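# Move the blue card to another empty stand pocket

## Task

Relocate the blue card into a different pocket of the card stand that was empty. Every other card in the stand must stay in its original pocket, and the stand must end upright with its entire base resting on the table.

## Robot and tools

Robot: two arms, left_arm and right_arm, each ending in a sixteen-motor four-digit hand (index, middle, ring, thumb). right_arm has a right hand, left_arm a mirrored left hand. Calibrated bases in the scene frame: left_arm at (-0.011, +0.361, +0.029) m, right_arm at (+0.029, -0.300, +0.043) m, both nearly unrotated about z.

Scene frame: origin at table-top height, halfway between the arms' nominal bases; +z up, +x forward over the table, +y toward left_arm. Image left/right does not match arm names. Reported end_effector_position (m), end_effector_quat_wxyz, Hand target and velocities use this frame; readings may be off by a few cm, more at long reach.

Hand point frame (right hand): +z runs along straight fingers toward the tips, +x across the palm away from the thumb, +y outward from the palm face (face at y = -0.062 m). On the left hand +x points toward the thumb instead. Straight fingertips reach about 0.12 m beyond the hand point. A rigid mast behind the wrist on the palm side can collide with things.

execute_actions(actions, cameras): actions is a list of actions; each action is up to 15 rows, one per 1/30 s control step, and lasts 0.5 s; a short action repeats its final row to fill out 15 steps. Every row is a single flat list of exactly 48 numbers, each in [-1, 1], covering both arms even if one is idle: indices 0-5 left_arm dx, dy, dz, rx, ry, rz; 6-21 left hand motors; 22 left current_limit; 23 left speed; 24-29 right_arm dx..rz; 30-45 right hand motors; 46 right current_limit; 47 right speed.
Arm numbers are offsets, not poses: they are measured in the Hand target's own axes, from the Hand target held when that action begins. All rows in an action count from that same start, not from the previous row, so sending the same offset again in a later action moves further. Scale: 1.0 equals 0.6 m for dx, dy, dz and 180 degrees for the rotation vector rx, ry, rz. All zeros re-requests the current target. The controller limits commanded orientation to 40 degrees from the measured one; the hand often stops short of its target, and the arm sags (more with load), so command extra height or send the remaining gap as a new offset.
Hand motor order (per hand): index_mcp, index_abd, index_pip, index_dip, middle_mcp, middle_abd, middle_pip, middle_dip, ring_mcp, ring_abd, ring_pip, ring_dip, thumb_cmc, thumb_axl, thumb_mcp, thumb_ipl. Each is an absolute goal angle scaled between its two stops. Straight values: _mcp +0.75, _abd 0.00, _pip +0.58, _dip +0.70, thumb_cmc +0.71, thumb_axl +0.68, thumb_mcp +0.23, thumb_ipl +0.17. Lower numbers curl fingers toward the palm; thumb_cmc lower brings the thumb in front of the palm. A 0 here is a real goal, so to hold a hand unchanged, copy back its hand_goal, hand_current_limit and hand_speed.
current_limit maps -1..+1 to 0..550 mA (min 11 mA); speed sets goal rate to (speed+1)/2 of 8.5 rad/s. Start values: +0.4 and -0.6; they persist until changed. Grip force comes from placing goals past the object's surface.
cameras: list of names, ["all"], or []; default shows all only for an empty actions list. Names: cam_head_left, cam_head_right, cam_high (504x504), cam_left_wrist, cam_right_wrist (672x504). An unknown name voids the call. An empty actions list just reports state and images.

Results: per arm, end-effector pose, Hand target (next offsets start here), joint positions, joint velocities (may say "within noise"), joint torques (include gravity; entries 3 and 4 wrap at ±28 N m). Per hand, in motor order: hand_goal, hand_measured, hand_current_ma (positive pushes toward -1), hand_state (moving, goal, blocked, overload), plus hand_current_limit and hand_speed.

zoom_image(camera, region): enlarges [x0, y0, x1, y1] pixels (origin top-left, at most 504 by 504) of a camera's newest image. read_manual(section) returns only licence texts. finished_scene(scene) ends the scene irreversibly; give this scene's number (1 or 2). The goal must hold without the robot touching anything.

Cautions: nothing may fall or be left off the table. Avoid drops, releasing moving parts, slams, hard hits or pushes, and any contact between the two arms or hands (a hand closing on the other's fingers counts). A motor at 495 mA or more for 5 s shuts down for 10 s; an arm motor reaching 100 °C drops that arm for 30-60 s (MOTOR HOT warns at 85 °C, not always). Pushing toward unreachable poses or holding stretched heats motors. Objects may be nudged by outside pushes.

Each tool is called as name(argument=value, ...) on one line, values as JSON.

## Session

execute_actions(actions=[])

Scene clock: 0.00 s.
left_arm: end_effector_position=(+0.4262, -0.0195, +0.2722) hand_goal=(+0.754, +0.000, +0.576, +0.696, +0.754, +0.000, +0.576, +0.696, +0.754, +0.000, +0.576, +0.696, +0.714, +0.678, +0.226, +0.168) hand_measured=(+0.754, +0.000, +0.576, +0.696, +0.754, +0.000, +0.576, +0.696, +0.754, +0.000, +0.576, +0.696, +0.714, +0.678, +0.226, +0.168) hand_current_ma=(+0, +0, +0, +0, +0, +0, +0, +0, +0, +0, +0, +0, +0, +0, +0, +0) hand_state=(goal, goal, goal, goal, goal, goal, goal, goal, goal, goal, goal, goal, goal, goal, goal, goal) hand_current_limit=0.40 hand_speed=-0.60 end_effector_quat_wxyz=(+0.514, +0.854, -0.019, +0.084) | right_arm: end_effector_position=(+0.4545, -0.2710, +0.2596) hand_goal=(+0.754, +0.000, +0.576, +0.696, +0.754, +0.000, +0.576, +0.696, +0.754, +0.000, +0.576, +0.696, +0.714, +0.678, +0.226, +0.168) hand_measured=(+0.754, +0.000, +0.576, +0.696, +0.754, +0.000, +0.576, +0.696, +0.754, +0.000, +0.576, +0.696, +0.714, +0.678, +0.226, +0.168) hand_current_ma=(+0, +0, +0, +0, +0, +0, +0, +0, +0, +0, +0, +0, +0, +0, +0, +0) hand_state=(goal, goal, goal, goal, goal, goal, goal, goal, goal, goal, goal, goal, goal, goal, goal, goal) hand_current_limit=0.40 hand_speed=-0.60 end_effector_quat_wxyz=(+0.018, +0.939, +0.343, +0.024)
Joint positions: left_arm=[-0.471 1.536 0.935 -0.157 0.842 0.798] | right_arm=[0.28 1.369 1.224 -1.376 0.032 1.158]
Joint velocities: within noise
Joint torques (N m): no reading
Heat: left arm: hottest shoulder 29 °C; right arm: hottest elbow 28 °C.
Hand target: left_arm +0.4319, -0.0221, +0.2863; +0.519, +0.849, -0.026, +0.096 | right_arm +0.4609, -0.2691, +0.2661; +0.018, +0.939, +0.343, +0.033
camera_calibration:
cam_left_wrist: T_world_to_cam=[[-0.711288, 0.272706, -0.647843, 0.445498], [0.431544, 0.896943, -0.0962432, -0.177941], [0.554833, -0.34803, -0.755669, 0.0887187], [0, 0, 0, 1]] pos_world=[0.344443, 0.0689899, 0.338529]
cam_right_wrist: T_world_to_cam=[[-0.162286, -0.98638, 0.0267817, -0.171319], [-0.678944, 0.131318, 0.722351, 0.102463], [-0.716029, 0.0990443, -0.691008, 0.653249], [0, 0, 0, 1]] pos_world=[0.50951, -0.247142, 0.381974]

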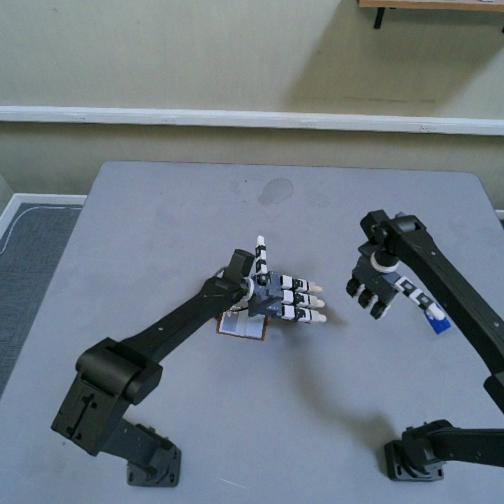

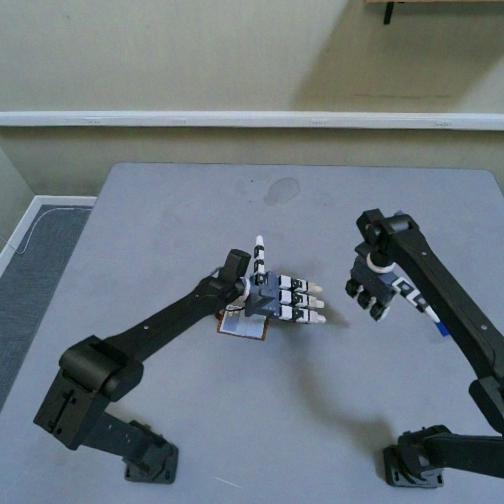

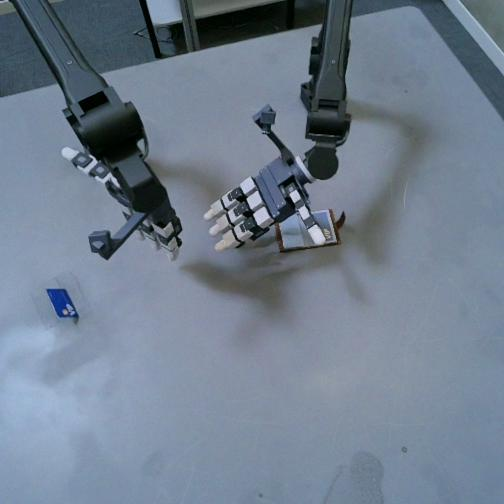

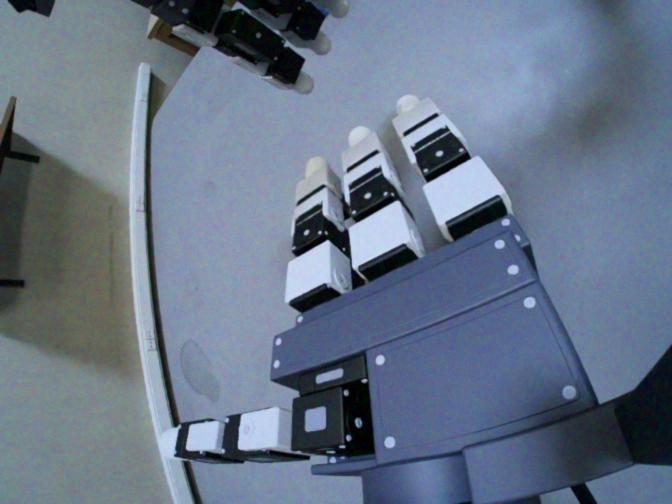

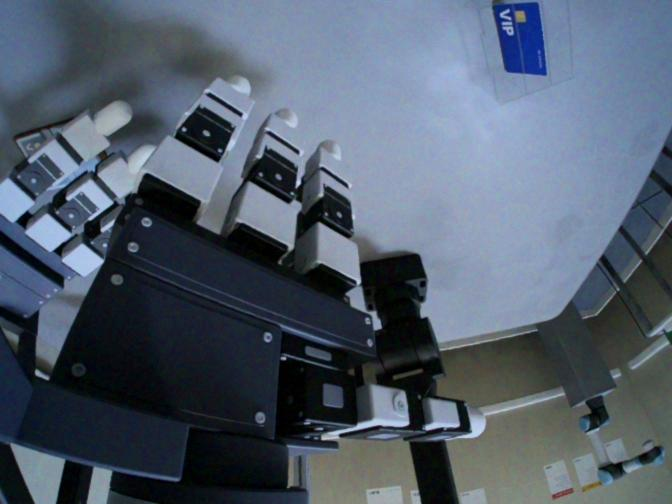

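zoom_image(camera="cam_high", region=[10, 250, 130, 370])

zoom_image(camera="cam_right_wrist", region=[450, 0, 610, 120])

zoom_image(camera="cam_head_left", region=[380, 270, 480, 370])

Scaled by 4.200.

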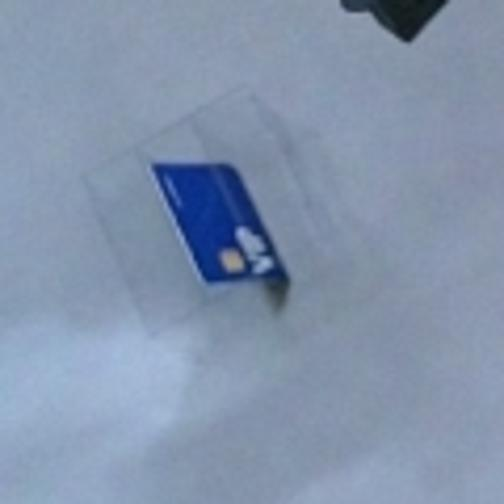

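Scaled by 3.150 from the camera's 672x504 image, which has a finer 960x720 frame.

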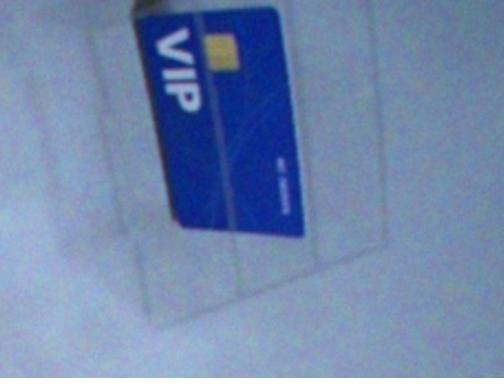

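Scaled by 5.040.

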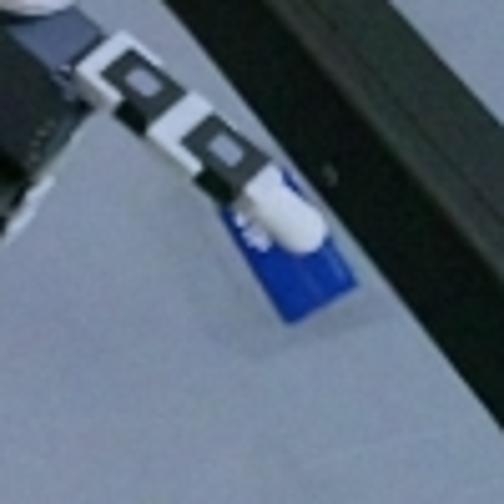

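execute_actions(actions=[[[0,0,0,0,0,0,0.754,0,0.576,0.696,0.754,0,0.576,0.696,0.754,0,0.576,0.696,0.714,0.678,0.226,0.168,0.4,-0.6,-0.0728,0.0814,0,0.0036,-0.0049,0.0339,0.754,0,0.576,0.696,0.754,0,0.576,0.696,0.754,0,0.576,0.696,0.714,0.678,0.226,0.168,0.4,-0.6]],[[0,0,0,0,0,0,0.754,0,0.576,0.696,0.754,0,0.576,0.696,0.754,0,0.576,0.696,0.714,0.678,0.226,0.168,0.4,-0.6,-0.0637,0.0887,0,0.0036,-0.0049,0.0339,0.754,0,0.576,0.696,0.754,0,0.576,0.696,0.754,0,0.576,0.696,0.714,0.678,0.226,0.168,0.4,-0.6]],[[0,0,0,0,0,0,0.754,0,0.576,0.696,0.754,0,0.576,0.696,0.754,0,0.576,0.696,0.714,0.678,0.226,0.168,0.4,-0.6,-0.0538,0.095,0,0.0036,-0.0049,0.0339,0.754,0,0.576,0.696,0.754,0,0.576,0.696,0.754,0,0.576,0.696,0.714,0.678,0.226,0.168,0.4,-0.6]],[[0,0,0,0,0,0,0.754,0,0.576,0.696,0.754,0,0.576,0.696,0.754,0,0.576,0.696,0.714,0.678,0.226,0.168,0.4,-0.6,-0.0435,0.1002,0,0.0036,-0.0049,0.0339,0.754,0,0.576,0.696,0.754,0,0.576,0.696,0.754,0,0.576,0.696,0.714,0.678,0.226,0.168,0.4,-0.6]]], cameras=["cam_high","cam_right_wrist"])

zoom_image(camera="cam_right_wrist", region=[170, 0, 410, 180])

zoom_image(camera="cam_high", region=[10, 250, 130, 370])

Scene clock: 157.90 s.
left_arm: end_effector_position=(+0.4262, -0.0195, +0.2722) hand_goal=(+0.754, +0.000, +0.576, +0.696, +0.754, +0.000, +0.576, +0.696, +0.754, +0.000, +0.576, +0.696, +0.714, +0.678, +0.226, +0.168) hand_measured=(+0.760, +0.000, +0.576, +0.696, +0.760, +0.000, +0.576, +0.696, +0.758, +0.000, +0.576, +0.696, +0.720, +0.678, +0.226, +0.168) hand_current_ma=(+7, +0, +0, +0, +7, +0, +0, +0, +7, +0, +0, +0, +9, -1, +0, +0) hand_state=(goal, goal, goal, goal, goal, goal, goal, goal, goal, goal, goal, goal, goal, goal, goal, goal) hand_current_limit=0.40 hand_speed=-0.60 end_effector_quat_wxyz=(+0.514, +0.854, -0.019, +0.084) | right_arm: end_effector_position=(+0.4378, -0.5287, +0.2590) hand_goal=(+0.754, +0.000, +0.576, +0.696, +0.754, +0.000, +0.576, +0.696, +0.754, +0.000, +0.576, +0.696, +0.714, +0.678, +0.226, +0.168) hand_measured=(+0.752, +0.000, +0.576, +0.696, +0.752, +0.000, +0.576, +0.696, +0.752, +0.000, +0.576, +0.696, +0.714, +0.678, +0.224, +0.168) hand_current_ma=(+0, +0, +0, +0, +0, +0, +0, +0, +0, +0, +0, +0, +0, +0, +0, +0) hand_state=(goal, goal, goal, goal, goal, goal, goal, goal, goal, goal, goal, goal, goal, goal, goal, goal) hand_current_limit=0.40 hand_speed=-0.60 end_effector_quat_wxyz=(-0.002, +0.992, +0.128, -0.008)
Joint positions: left_arm=[-0.471 1.536 0.935 -0.157 0.842 0.798] | right_arm=[-0.337 1.487 1.356 -1.457 0.003 0.985]
Joint torques (N m): left_arm=[0.56 -12.04 8.85 1.73 0.83 0.04] | right_arm=[-0.62 -10.34 12.45 -0.12 0.06 -0.09]
Heat: left arm: hottest elbow 34 °C; right arm: hottest elbow 33 °C.
Hand target: left_arm +0.4319, -0.0221, +0.2863; +0.519, +0.849, -0.026, +0.096 | right_arm +0.4534, -0.5311, +0.2683; +0.000, +0.991, +0.137, -0.001
Off the commanded pose: left_arm 0.015 m, 2 deg | right_arm 0.018 m, 1 deg.
camera_calibration:
cam_right_wrist: T_world_to_cam=[[-0.568168, -0.822435, 0.028034, -0.164045], [-0.510136, 0.378743, 0.772215, 0.169375], [-0.645714, 0.424447, -0.634743, 0.793112], [0, 0, 0, 1]] pos_world=[0.505323, -0.5357, 0.377227]
Images, in order (width x height): cam_high 504x504, cam_right_wrist 672x504.

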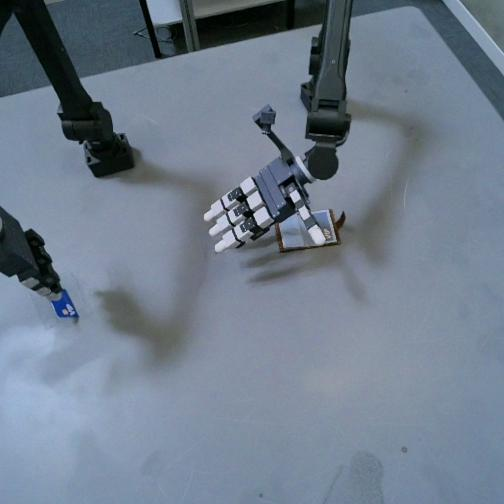

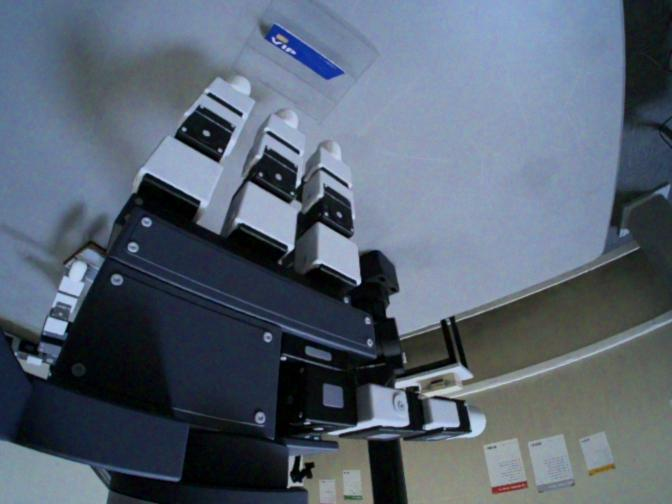

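Scaled by 2.100 from the camera's 672x504 image, which has a finer 960x720 frame.

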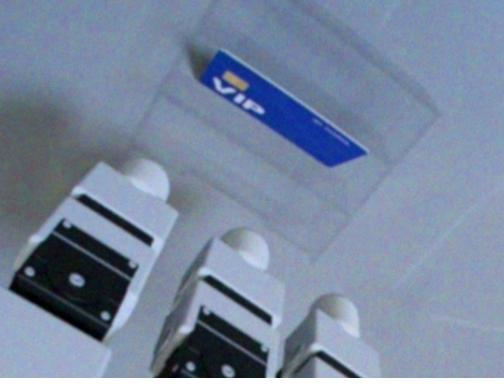

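Scaled by 4.200.

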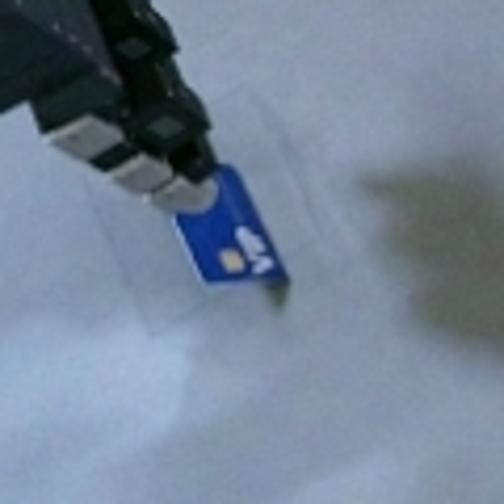

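zoom_image(camera="cam_right_wrist", region=[240, 0, 320, 60])

zoom_image(camera="cam_high", region=[50, 290, 100, 340])

Scaled by 6.300 from the camera's 672x504 image, which has a finer 960x720 frame.

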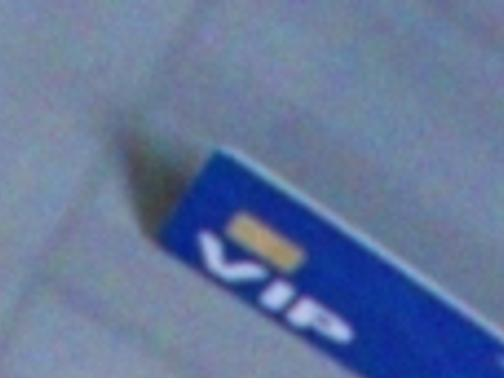

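Scaled by 10.080.

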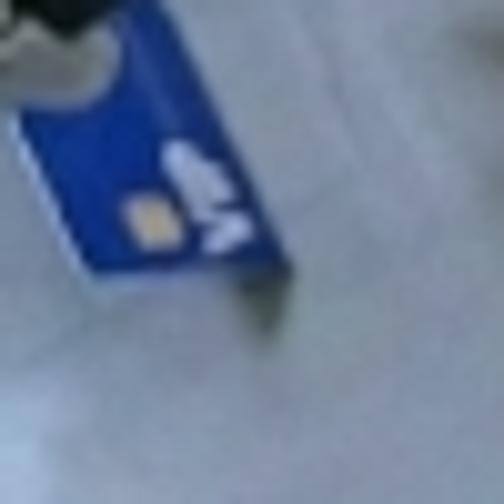

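zoom_image(camera="cam_right_wrist", region=[220, 0, 390, 130])

Scaled by 2.965 from the camera's 672x504 image, which has a finer 960x720 frame.

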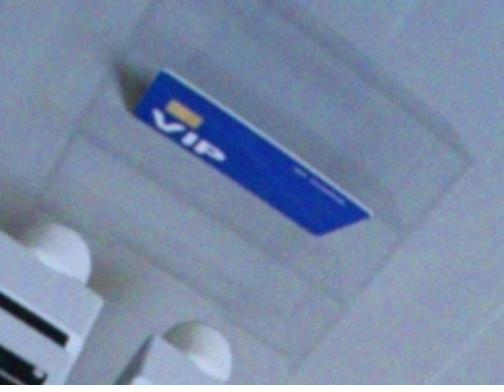

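execute_actions(actions=[[[0,0,0,0,0,0,0.754,0,0.576,0.696,0.754,0,0.576,0.696,0.754,0,0.576,0.696,0.714,0.678,0.226,0.168,0.4,-0.6,-0.0045,0.016,0.0333,0,0,-0.0035,0.754,-0.16,0.576,0.696,-0.0685,0,0.576,0.696,0.754,0.16,0.576,0.696,0.714,0.678,0.226,0.168,0.4,-0.7]],[[0,0,0,0,0,0,0.754,0,0.576,0.696,0.754,0,0.576,0.696,0.754,0,0.576,0.696,0.714,0.678,0.226,0.168,0.4,-0.6,-0.0045,0.016,0.0333,0,0,-0.0035,0.754,-0.16,0.576,0.696,-0.0685,0,0.576,0.696,0.754,0.16,0.576,0.696,0.714,0.678,0.226,0.168,0.4,-0.7]]], cameras=["cam_high","cam_right_wrist"])

zoom_image(camera="cam_right_wrist", region=[200, 0, 400, 150])

Scene clock: 241.60 s.
left_arm: end_effector_position=(+0.4262, -0.0195, +0.2722) hand_goal=(+0.754, +0.000, +0.576, +0.696, +0.754, +0.000, +0.576, +0.696, +0.754, +0.000, +0.576, +0.696, +0.714, +0.678, +0.226, +0.168) hand_measured=(+0.760, +0.000, +0.576, +0.696, +0.760, +0.000, +0.576, +0.696, +0.758, +0.000, +0.576, +0.696, +0.720, +0.678, +0.226, +0.168) hand_current_ma=(+7, +0, +0, +0, +7, +0, +0, +0, +7, +0, +0, +0, +9, -1, +0, +0) hand_state=(goal, goal, goal, goal, goal, goal, goal, goal, goal, goal, goal, goal, goal, goal, goal, goal) hand_current_limit=0.40 hand_speed=-0.60 end_effector_quat_wxyz=(+0.514, +0.854, -0.019, +0.084) | right_arm: end_effector_position=(+0.4521, -0.5465, +0.2398) hand_goal=(+0.754, -0.160, +0.576, +0.696, -0.068, +0.000, +0.576, +0.696, +0.754, +0.160, +0.576, +0.696, +0.714, +0.678, +0.226, +0.168) hand_measured=(+0.752, -0.156, +0.576, +0.696, -0.052, +0.000, +0.576, +0.696, +0.752, +0.154, +0.576, +0.696, +0.714, +0.678, +0.224, +0.168) hand_current_ma=(+0, +0, +0, +0, +8, +0, +0, +0, +0, -1, +0, +0, +0, +0, +0, +0) hand_state=(goal, goal, goal, goal, goal, goal, goal, goal, goal, goal, goal, goal, goal, goal, goal, goal) hand_current_limit=0.40 hand_speed=-0.70 end_effector_quat_wxyz=(+0.005, +0.989, +0.146, +0.005)
Joint positions: left_arm=[-0.471 1.536 0.935 -0.157 0.842 0.798] | right_arm=[-0.367 1.518 1.337 -1.376 0.003 0.92]
Joint torques (N m): left_arm=[0.5 -12.1 8.85 1.76 0.83 0.04] | right_arm=[-2.43 -10.64 8.31 0.59 0.16 -0.13]
Heat: left arm: hottest elbow 34 °C; right arm: hottest elbow 40 °C.
Hand target: left_arm +0.4319, -0.0221, +0.2863; +0.519, +0.849, -0.026, +0.096 | right_arm +0.4534, -0.5511, +0.2286; +0.000, +0.989, +0.148, -0.001
Off the commanded pose: left_arm 0.015 m, 2 deg | right_arm 0.012 m, 1 deg.
camera_calibration:
cam_right_wrist: T_world_to_cam=[[-0.539338, -0.841841, 0.0204307, -0.191883], [-0.545706, 0.367887, 0.752904, 0.212981], [-0.641342, 0.39492, -0.657813, 0.785107], [0, 0, 0, 1]] pos_world=[0.516258, -0.549943, 0.36002]
Images, in order (width x height): cam_high 504x504, cam_right_wrist 672x504.

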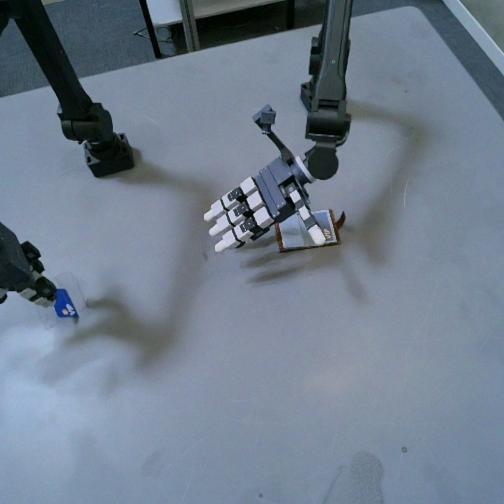

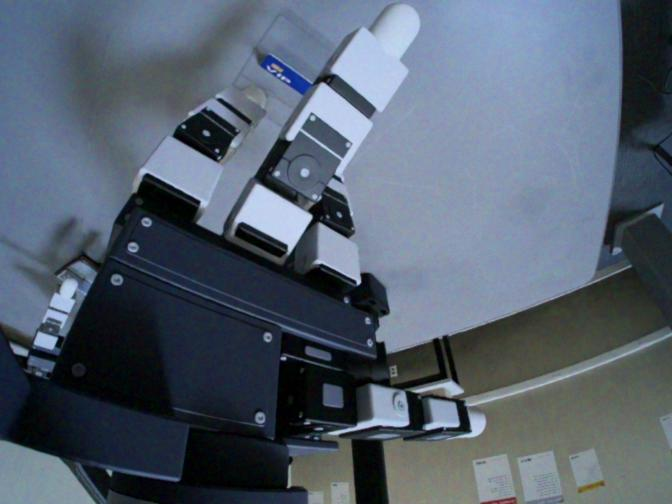

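Scaled by 2.520 from the camera's 672x504 image, which has a finer 960x720 frame.

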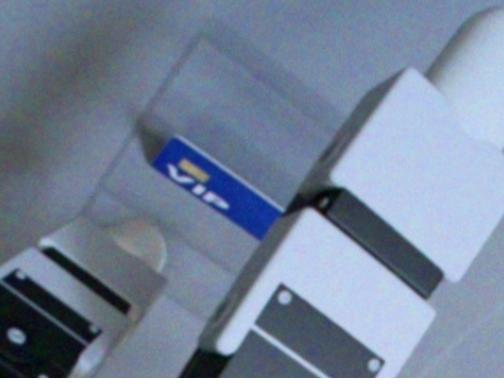

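execute_actions(actions=[[[0,0,0,0,0,0,0.754,0,0.576,0.696,0.754,0,0.576,0.696,0.754,0,0.576,0.696,0.714,0.678,0.226,0.168,0.4,-0.6,-0.0035,0.0059,0.0583,0,0,0,0.754,-0.16,0.576,0.696,-0.0685,0,0.576,0.696,0.754,0.16,0.576,0.696,0.714,0.678,0.226,0.168,0.4,-0.7]]], cameras=["cam_high","cam_right_wrist"])

zoom_image(camera="cam_right_wrist", region=[200, 0, 400, 150])

zoom_image(camera="cam_high", region=[10, 250, 130, 340])

Scene clock: 255.73 s.
left_arm: end_effector_position=(+0.4262, -0.0195, +0.2722) hand_goal=(+0.754, +0.000, +0.576, +0.696, +0.754, +0.000, +0.576, +0.696, +0.754, +0.000, +0.576, +0.696, +0.714, +0.678, +0.226, +0.168) hand_measured=(+0.760, +0.000, +0.576, +0.696, +0.760, +0.000, +0.576, +0.696, +0.758, +0.000, +0.576, +0.696, +0.720, +0.678, +0.226, +0.168) hand_current_ma=(+7, +0, +0, +0, +7, +0, +0, +0, +7, +0, +0, +0, +9, -1, +0, +0) hand_state=(goal, goal, goal, goal, goal, goal, goal, goal, goal, goal, goal, goal, goal, goal, goal, goal) hand_current_limit=0.40 hand_speed=-0.60 end_effector_quat_wxyz=(+0.514, +0.854, -0.019, +0.084) | right_arm: end_effector_position=(+0.4518, -0.5490, +0.2012) hand_goal=(+0.754, -0.160, +0.576, +0.696, -0.068, +0.000, +0.576, +0.696, +0.754, +0.160, +0.576, +0.696, +0.714, +0.678, +0.226, +0.168) hand_measured=(+0.752, -0.156, +0.576, +0.696, -0.052, +0.000, +0.576, +0.696, +0.752, +0.156, +0.576, +0.696, +0.714, +0.678, +0.224, +0.168) hand_current_ma=(+0, +0, +0, +0, +7, +0, +0, +0, +0, -1, +0, +0, +0, +0, +0, +0) hand_state=(goal, goal, goal, goal, goal, goal, goal, goal, goal, goal, goal, goal, goal, goal, goal, goal) hand_current_limit=0.40 hand_speed=-0.70 end_effector_quat_wxyz=(+0.003, +0.989, +0.148, +0.002)
Joint positions: left_arm=[-0.471 1.536 0.935 -0.157 0.842 0.798] | right_arm=[-0.373 1.547 1.267 -1.285 0.003 0.91]
Joint torques (N m): left_arm=[0.56 -12.1 8.87 1.76 0.83 0.04] | right_arm=[-2.61 -12.4 8.24 0.75 0.16 -0.11]
Heat: left arm: hottest elbow 34 °C; right arm: hottest elbow 37 °C.
Hand target: left_arm +0.4319, -0.0221, +0.2863; +0.519, +0.849, -0.026, +0.096 | right_arm +0.4524, -0.5550, +0.1934; +0.000, +0.989, +0.148, -0.001
Off the commanded pose: left_arm 0.015 m, 2 deg | right_arm 0.010 m, 0 deg.
camera_calibration:
cam_right_wrist: T_world_to_cam=[[-0.536286, -0.843754, 0.0218112, -0.196043], [-0.541352, 0.363677, 0.758075, 0.237433], [-0.647561, 0.394738, -0.651803, 0.761984], [0, 0, 0, 1]] pos_world=[0.516831, -0.552544, 0.320948]
Images, in order (width x height): cam_high 504x504, cam_right_wrist 672x504.

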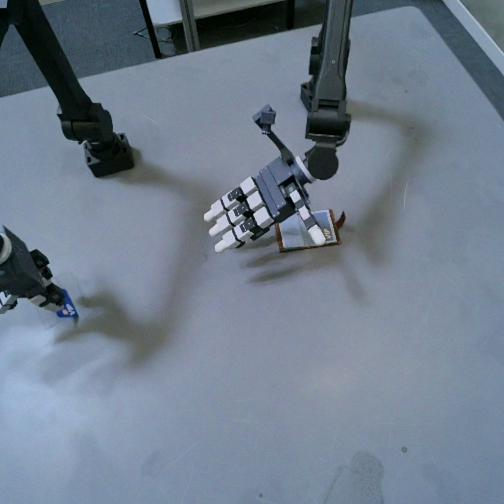

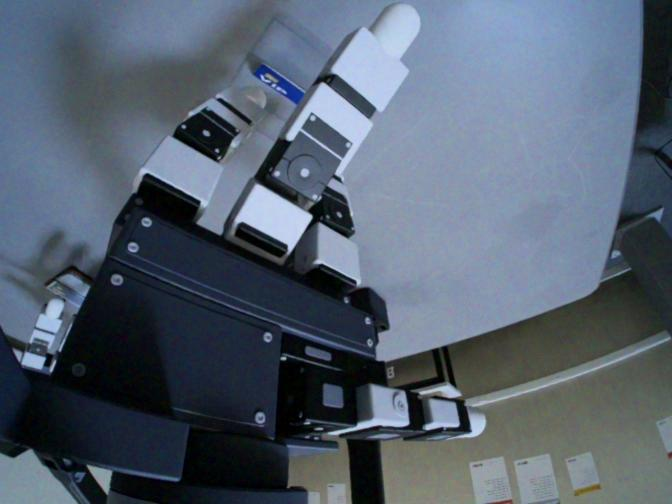

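Scaled by 2.520 from the camera's 672x504 image, which has a finer 960x720 frame.

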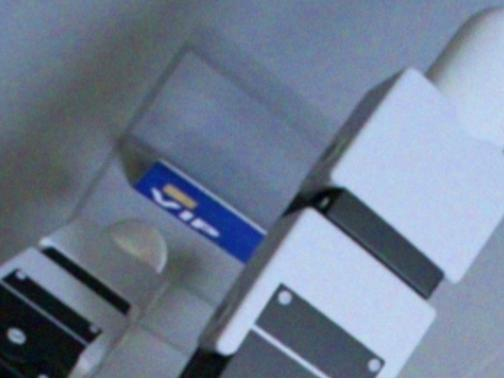

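Scaled by 4.200.

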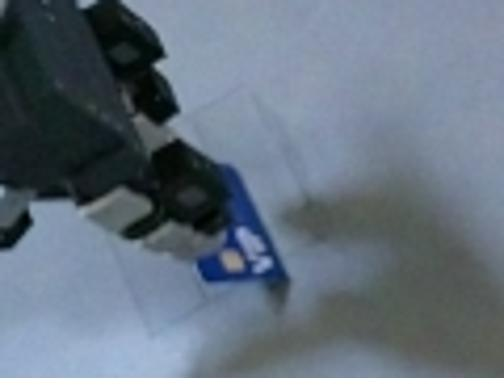

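execute_actions(actions=[[[0,0,0,0,0,0,0.754,0,0.576,0.696,0.754,0,0.576,0.696,0.754,0,0.576,0.696,0.714,0.678,0.226,0.168,0.4,-0.6,-0.0005,0.002,0.0325,0,0,0,0.754,-0.16,0.576,0.696,-0.0685,0,0.576,0.696,0.754,0.16,0.576,0.696,0.714,0.678,0.226,0.168,0.2,-0.9]],[[0,0,0,0,0,0,0.754,0,0.576,0.696,0.754,0,0.576,0.696,0.754,0,0.576,0.696,0.714,0.678,0.226,0.168,0.4,-0.6,0,0,0.0325,0,0,0,0.754,-0.16,0.576,0.696,-0.0685,0,0.576,0.696,0.754,0.16,0.576,0.696,0.714,0.678,0.226,0.168,0.2,-0.9]]], cameras=["cam_high","cam_right_wrist"])

zoom_image(camera="cam_right_wrist", region=[200, 0, 400, 150])

zoom_image(camera="cam_high", region=[10, 250, 130, 340])

Scene clock: 272.87 s.
left_arm: end_effector_position=(+0.4262, -0.0195, +0.2722) hand_goal=(+0.754, +0.000, +0.576, +0.696, +0.754, +0.000, +0.576, +0.696, +0.754, +0.000, +0.576, +0.696, +0.714, +0.678, +0.226, +0.168) hand_measured=(+0.760, +0.000, +0.576, +0.696, +0.760, +0.000, +0.576, +0.696, +0.758, +0.000, +0.576, +0.696, +0.720, +0.678, +0.226, +0.168) hand_current_ma=(+7, +0, +0, +0, +7, +0, +0, +0, +7, +0, +0, +0, +9, -1, +0, +0) hand_state=(goal, goal, goal, goal, goal, goal, goal, goal, goal, goal, goal, goal, goal, goal, goal, goal) hand_current_limit=0.40 hand_speed=-0.60 end_effector_quat_wxyz=(+0.514, +0.854, -0.019, +0.084) | right_arm: end_effector_position=(+0.4535, -0.5509, +0.1650) hand_goal=(+0.754, -0.160, +0.576, +0.696, -0.068, +0.000, +0.576, +0.696, +0.754, +0.160, +0.576, +0.696, +0.714, +0.678, +0.226, +0.168) hand_measured=(+0.752, -0.156, +0.576, +0.696, -0.052, +0.000, +0.576, +0.696, +0.752, +0.156, +0.576, +0.696, +0.714, +0.678, +0.224, +0.168) hand_current_ma=(+0, +0, +0, +0, +7, +0, +0, +0, +0, -1, +0, +0, +0, +0, +0, +0) hand_state=(goal, goal, goal, goal, goal, goal, goal, goal, goal, goal, goal, goal, goal, goal, goal, goal) hand_current_limit=0.20 hand_speed=-0.90 end_effector_quat_wxyz=(+0.004, +0.989, +0.148, +0.005)
Joint positions: left_arm=[-0.471 1.536 0.935 -0.157 0.842 0.798] | right_arm=[-0.375 1.579 1.204 -1.183 0.003 0.907]
Joint torques (N m): left_arm=[0.56 -12.04 8.85 1.74 0.83 0.04] | right_arm=[-2.14 -12.63 7.51 0.65 0.13 -0.08]
Heat: left arm: hottest elbow 34 °C; right arm: hottest elbow 36 °C.
Hand target: left_arm +0.4319, -0.0221, +0.2863; +0.519, +0.849, -0.026, +0.096 | right_arm +0.4526, -0.5563, +0.1545; +0.000, +0.989, +0.148, -0.001
Off the commanded pose: left_arm 0.015 m, 2 deg | right_arm 0.012 m, 1 deg.
camera_calibration:
cam_right_wrist: T_world_to_cam=[[-0.536092, -0.84391, 0.0205362, -0.195895], [-0.546039, 0.365218, 0.753961, 0.270178], [-0.643775, 0.392979, -0.656598, 0.738361], [0, 0, 0, 1]] pos_world=[0.517848, -0.554152, 0.285125]
Images, in order (width x height): cam_high 504x504, cam_right_wrist 672x504.

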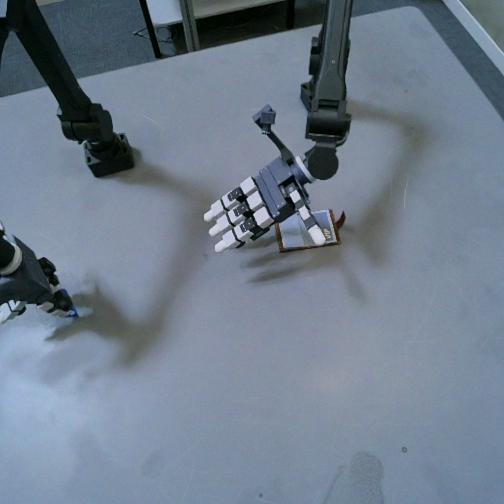

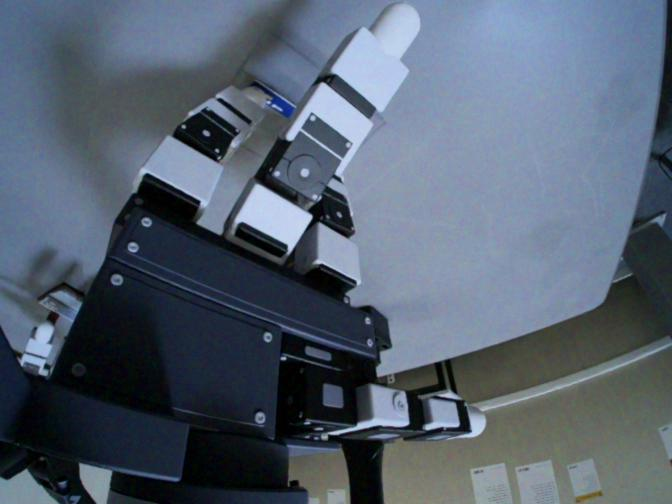

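Scaled by 2.520 from the camera's 672x504 image, which has a finer 960x720 frame.

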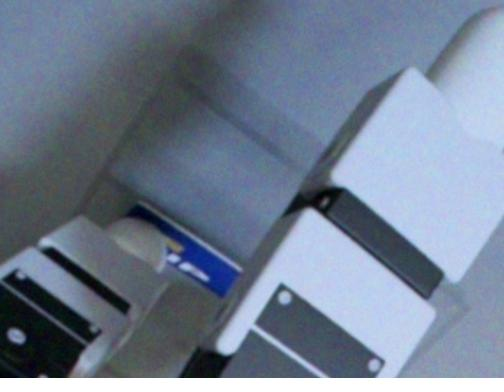

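Scaled by 4.200.

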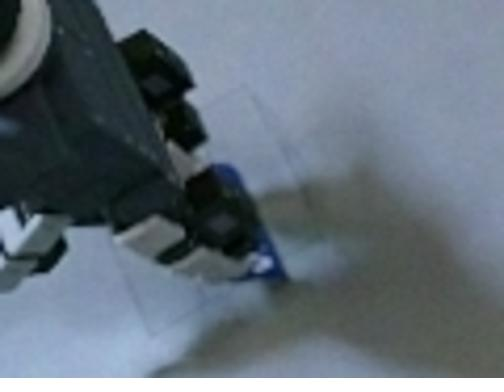

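execute_actions(actions=[[[0,0,0,0,0,0,0.754,0,0.576,0.696,0.754,0,0.576,0.696,0.754,0,0.576,0.696,0.714,0.678,0.226,0.168,0.4,-0.6,0,0,0.013,0,0,0,0.70,-0.16,0.576,0.696,-0.0685,0,0.576,0.696,0.70,0.16,0.576,0.696,0.714,0.678,0.226,0.168,0.2,-0.95]]], cameras=["cam_high","cam_right_wrist"])

zoom_image(camera="cam_right_wrist", region=[200, 0, 400, 150])

zoom_image(camera="cam_high", region=[10, 250, 130, 340])

Scene clock: 281.00 s.
left_arm: end_effector_position=(+0.4262, -0.0195, +0.2722) hand_goal=(+0.754, +0.000, +0.576, +0.696, +0.754, +0.000, +0.576, +0.696, +0.754, +0.000, +0.576, +0.696, +0.714, +0.678, +0.226, +0.168) hand_measured=(+0.760, +0.000, +0.576, +0.696, +0.760, +0.000, +0.576, +0.696, +0.758, +0.000, +0.576, +0.696, +0.720, +0.678, +0.226, +0.168) hand_current_ma=(+7, +0, +0, +0, +7, +0, +0, +0, +7, +0, +0, +0, +9, -1, +0, +0) hand_state=(goal, goal, goal, goal, goal, goal, goal, goal, goal, goal, goal, goal, goal, goal, goal, goal) hand_current_limit=0.40 hand_speed=-0.60 end_effector_quat_wxyz=(+0.514, +0.854, -0.019, +0.084) | right_arm: end_effector_position=(+0.4539, -0.5501, +0.1628) hand_goal=(+0.700, -0.160, +0.576, +0.696, -0.068, +0.000, +0.576, +0.696, +0.700, +0.160, +0.576, +0.696, +0.714, +0.678, +0.226, +0.168) hand_measured=(+0.734, -0.156, +0.582, +0.698, -0.052, +0.000, +0.576, +0.696, +0.740, +0.164, +0.584, +0.698, +0.714, +0.678, +0.224, +0.168) hand_current_ma=(+30, +0, +1, +0, +7, +0, +0, +0, +40, +0, +2, +0, +0, +0, +0, +0) hand_state=(blocked, goal, goal, goal, goal, goal, goal, goal, blocked, goal, goal, goal, goal, goal, goal, goal) hand_current_limit=0.20 hand_speed=-0.95 end_effector_quat_wxyz=(+0.003, +0.989, +0.148, +0.008)
Joint positions: left_arm=[-0.471 1.536 0.935 -0.157 0.842 0.798] | right_arm=[-0.375 1.579 1.199 -1.175 -0.002 0.907]
Joint torques (N m): left_arm=[0.62 -12.1 8.87 1.74 0.83 0.04] | right_arm=[-2.02 -11.63 7.09 1.11 0.34 -0.08]
Heat: left arm: hottest elbow 34 °C; right arm: hottest elbow 36 °C.
Hand target: left_arm +0.4319, -0.0221, +0.2863; +0.519, +0.849, -0.026, +0.096 | right_arm +0.4525, -0.5563, +0.1467; +0.000, +0.989, +0.148, -0.001
Off the commanded pose: left_arm 0.015 m, 2 deg | right_arm 0.017 m, 1 deg.
camera_calibration:
cam_right_wrist: T_world_to_cam=[[-0.535786, -0.844227, 0.0146374, -0.194274], [-0.550074, 0.362149, 0.752507, 0.272169], [-0.640588, 0.395131, -0.658422, 0.736884], [0, 0, 0, 1]] pos_world=[0.517663, -0.553743, 0.283214]
Images, in order (width x height): cam_high 504x504, cam_right_wrist 672x504.

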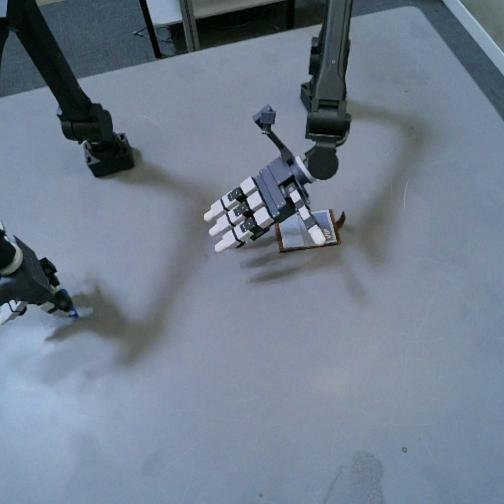

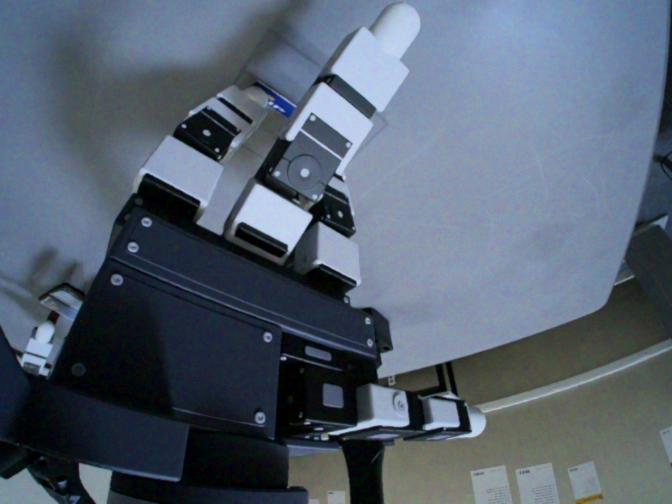

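Scaled by 2.520 from the camera's 672x504 image, which has a finer 960x720 frame.

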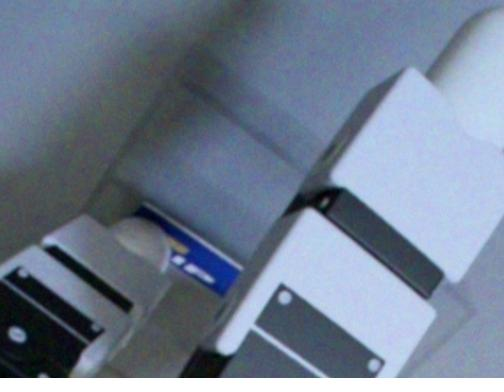

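Scaled by 4.200.

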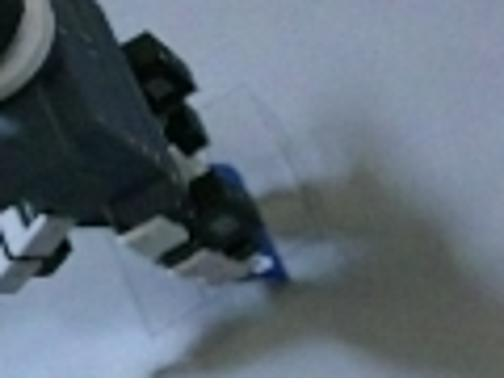

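execute_actions(actions=[[[0,0,0,0,0,0,0.754,0,0.576,0.696,0.754,0,0.576,0.696,0.754,0,0.576,0.696,0.714,0.678,0.226,0.168,0.4,-0.6,0,0,-0.008,-0.0021,0.0026,0,0.67,-0.16,0.576,0.696,-0.0685,0,0.576,0.696,0.67,0.16,0.576,0.696,0.714,0.678,0.226,0.168,0.2,-0.95],[0,0,0,0,0,0,0.754,0,0.576,0.696,0.754,0,0.576,0.696,0.754,0,0.576,0.696,0.714,0.678,0.226,0.168,0.4,-0.6,0,0,-0.0167,-0.0042,0.0053,0,0.67,-0.16,0.576,0.696,-0.0685,0,0.576,0.696,0.67,0.16,0.576,0.696,0.714,0.678,0.226,0.168,0.2,-0.95]]], cameras=["cam_high","cam_right_wrist"])

zoom_image(camera="cam_right_wrist", region=[200, 0, 400, 150])

zoom_image(camera="cam_high", region=[10, 250, 130, 340])

Scene clock: 301.63 s.
left_arm: end_effector_position=(+0.4262, -0.0195, +0.2722) hand_goal=(+0.754, +0.000, +0.576, +0.696, +0.754, +0.000, +0.576, +0.696, +0.754, +0.000, +0.576, +0.696, +0.714, +0.678, +0.226, +0.168) hand_measured=(+0.760, +0.000, +0.576, +0.696, +0.760, +0.000, +0.576, +0.696, +0.758, +0.000, +0.576, +0.696, +0.720, +0.678, +0.226, +0.168) hand_current_ma=(+7, +0, +0, +0, +7, +0, +0, +0, +7, +0, +0, +0, +9, -1, +0, +0) hand_state=(goal, goal, goal, goal, goal, goal, goal, goal, goal, goal, goal, goal, goal, goal, goal, goal) hand_current_limit=0.40 hand_speed=-0.60 end_effector_quat_wxyz=(+0.514, +0.854, -0.019, +0.084) | right_arm: end_effector_position=(+0.4541, -0.5497, +0.1626) hand_goal=(+0.670, -0.160, +0.576, +0.696, -0.068, +0.000, +0.576, +0.696, +0.670, +0.160, +0.576, +0.696, +0.714, +0.678, +0.226, +0.168) hand_measured=(+0.726, -0.154, +0.586, +0.700, -0.052, +0.000, +0.576, +0.696, +0.732, +0.166, +0.590, +0.702, +0.714, +0.678, +0.224, +0.168) hand_current_ma=(+70, +1, +3, +1, +7, +0, +0, +0, +84, +1, +5, +1, +0, +0, +0, +0) hand_state=(blocked, goal, goal, goal, goal, goal, goal, goal, blocked, goal, goal, goal, goal, goal, goal, goal) hand_current_limit=0.20 hand_speed=-0.95 end_effector_quat_wxyz=(+0.002, +0.989, +0.148, +0.008)
Joint positions: left_arm=[-0.471 1.536 0.935 -0.157 0.842 0.798] | right_arm=[-0.375 1.579 1.199 -1.175 -0.005 0.907]
Joint torques (N m): left_arm=[0.62 -12.04 8.87 1.74 0.84 0.04] | right_arm=[-2.67 -12.69 7.04 1.02 0.48 -0.16]
Heat: left arm: hottest elbow 35 °C; right arm: hottest elbow 35 °C.
Hand target: left_arm +0.4319, -0.0221, +0.2863; +0.519, +0.849, -0.026, +0.096 | right_arm +0.4525, -0.5563, +0.1567; +0.005, +0.989, +0.148, +0.008
Off the commanded pose: left_arm 0.015 m, 2 deg | right_arm 0.009 m, 0 deg.
camera_calibration:
cam_right_wrist: T_world_to_cam=[[-0.535749, -0.844286, 0.0124249, -0.193553], [-0.550689, 0.360524, 0.752838, 0.271587], [-0.64009, 0.39649, -0.658089, 0.737242], [0, 0, 0, 1]] pos_world=[0.517765, -0.553637, 0.283115]
Images, in order (width x height): cam_high 504x504, cam_right_wrist 672x504.

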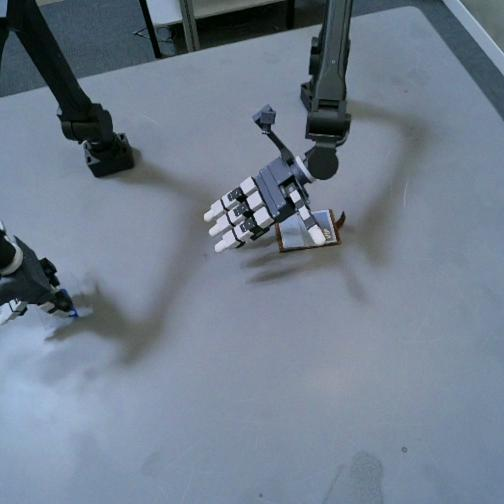

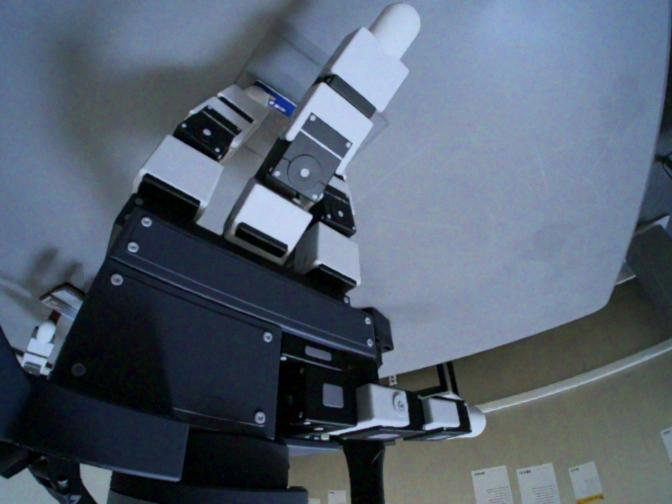

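Scaled by 2.520 from the camera's 672x504 image, which has a finer 960x720 frame.

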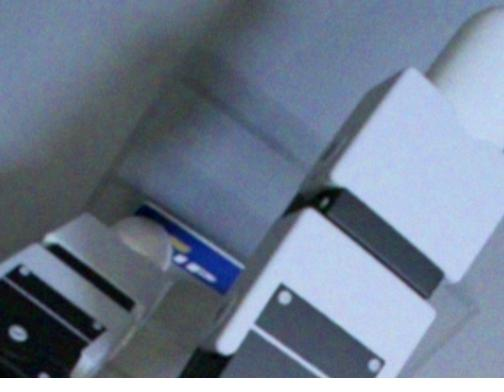

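Scaled by 4.200.

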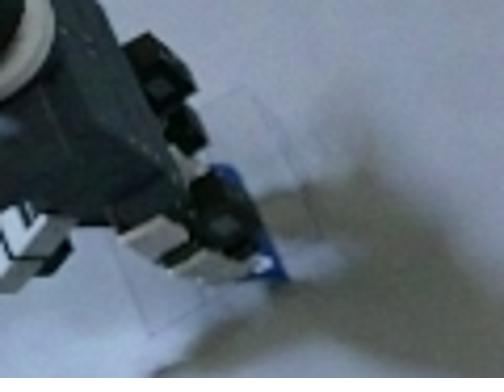

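execute_actions(actions=[[[0,0,0,0,0,0,0.754,0,0.576,0.696,0.754,0,0.576,0.696,0.754,0,0.576,0.696,0.714,0.678,0.226,0.168,0.4,-0.6,0,0,-0.008,-0.0021,0.0026,0,0.67,-0.16,0.576,0.696,-0.0685,0,0.576,0.696,0.67,0.16,0.576,0.696,0.714,0.678,0.226,0.168,0.2,-0.95],[0,0,0,0,0,0,0.754,0,0.576,0.696,0.754,0,0.576,0.696,0.754,0,0.576,0.696,0.714,0.678,0.226,0.168,0.4,-0.6,0,0,-0.0167,-0.0042,0.0053,0,0.67,-0.16,0.576,0.696,-0.0685,0,0.576,0.696,0.67,0.16,0.576,0.696,0.714,0.678,0.226,0.168,0.2,-0.95]]], cameras=["cam_high","cam_right_wrist"])

zoom_image(camera="cam_right_wrist", region=[200, 0, 400, 150])

Scene clock: 307.73 s.
left_arm: end_effector_position=(+0.4262, -0.0195, +0.2722) hand_goal=(+0.754, +0.000, +0.576, +0.696, +0.754, +0.000, +0.576, +0.696, +0.754, +0.000, +0.576, +0.696, +0.714, +0.678, +0.226, +0.168) hand_measured=(+0.760, +0.000, +0.576, +0.696, +0.760, +0.000, +0.576, +0.696, +0.758, +0.000, +0.576, +0.696, +0.720, +0.678, +0.226, +0.168) hand_current_ma=(+7, +0, +0, +0, +7, +0, +0, +0, +7, +0, +0, +0, +9, -1, +0, +0) hand_state=(goal, goal, goal, goal, goal, goal, goal, goal, goal, goal, goal, goal, goal, goal, goal, goal) hand_current_limit=0.40 hand_speed=-0.60 end_effector_quat_wxyz=(+0.514, +0.854, -0.019, +0.084) | right_arm: end_effector_position=(+0.4528, -0.5489, +0.1626) hand_goal=(+0.670, -0.160, +0.576, +0.696, -0.068, +0.000, +0.576, +0.696, +0.670, +0.160, +0.576, +0.696, +0.714, +0.678, +0.226, +0.168) hand_measured=(+0.694, -0.158, +0.586, +0.700, -0.052, +0.000, +0.576, +0.696, +0.698, +0.162, +0.590, +0.702, +0.714, +0.678, +0.224, +0.168) hand_current_ma=(+16, +0, +3, +1, +7, +0, +0, +0, +20, +0, +5, +1, +0, +0, +0, +0) hand_state=(blocked, goal, goal, goal, goal, goal, goal, goal, blocked, goal, goal, goal, goal, goal, goal, goal) hand_current_limit=0.20 hand_speed=-0.95 end_effector_quat_wxyz=(+0.002, +0.989, +0.148, +0.010)
Joint positions: left_arm=[-0.471 1.536 0.935 -0.157 0.842 0.798] | right_arm=[-0.375 1.574 1.192 -1.171 -0.006 0.907]
Joint torques (N m): left_arm=[0.56 -12.1 8.85 1.74 0.83 0.04] | right_arm=[-2.2 -14.51 7.69 1.01 0.54 -0.11]
Heat: left arm: hottest elbow 35 °C; right arm: hottest elbow 34 °C.
Hand target: left_arm +0.4319, -0.0221, +0.2863; +0.519, +0.849, -0.026, +0.096 | right_arm +0.4523, -0.5562, +0.1667; +0.011, +0.989, +0.148, +0.018
Off the commanded pose: left_arm 0.015 m, 2 deg | right_arm 0.008 m, 1 deg.
camera_calibration:
cam_right_wrist: T_world_to_cam=[[-0.535777, -0.844296, 0.0103752, -0.193279], [-0.552992, 0.360153, 0.751325, 0.271672], [-0.638077, 0.396805, -0.659851, 0.735642], [0, 0, 0, 1]] pos_world=[0.516074, -0.552935, 0.283306]
Images, in order (width x height): cam_high 504x504, cam_right_wrist 672x504.

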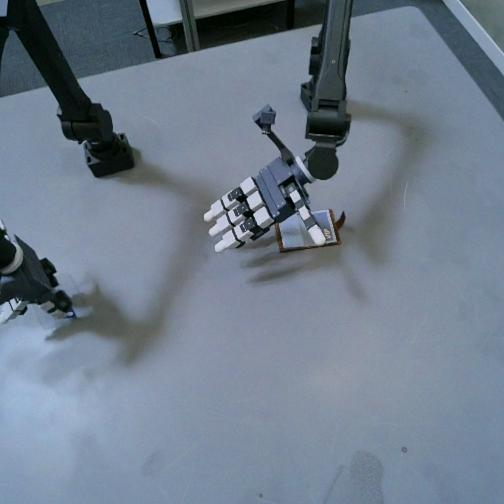

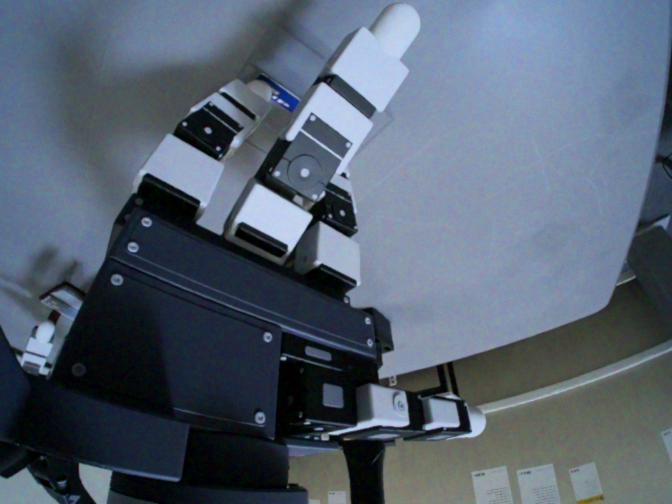

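Scaled by 2.520 from the camera's 672x504 image, which has a finer 960x720 frame.

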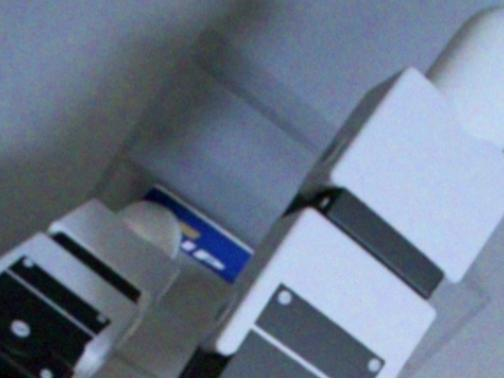

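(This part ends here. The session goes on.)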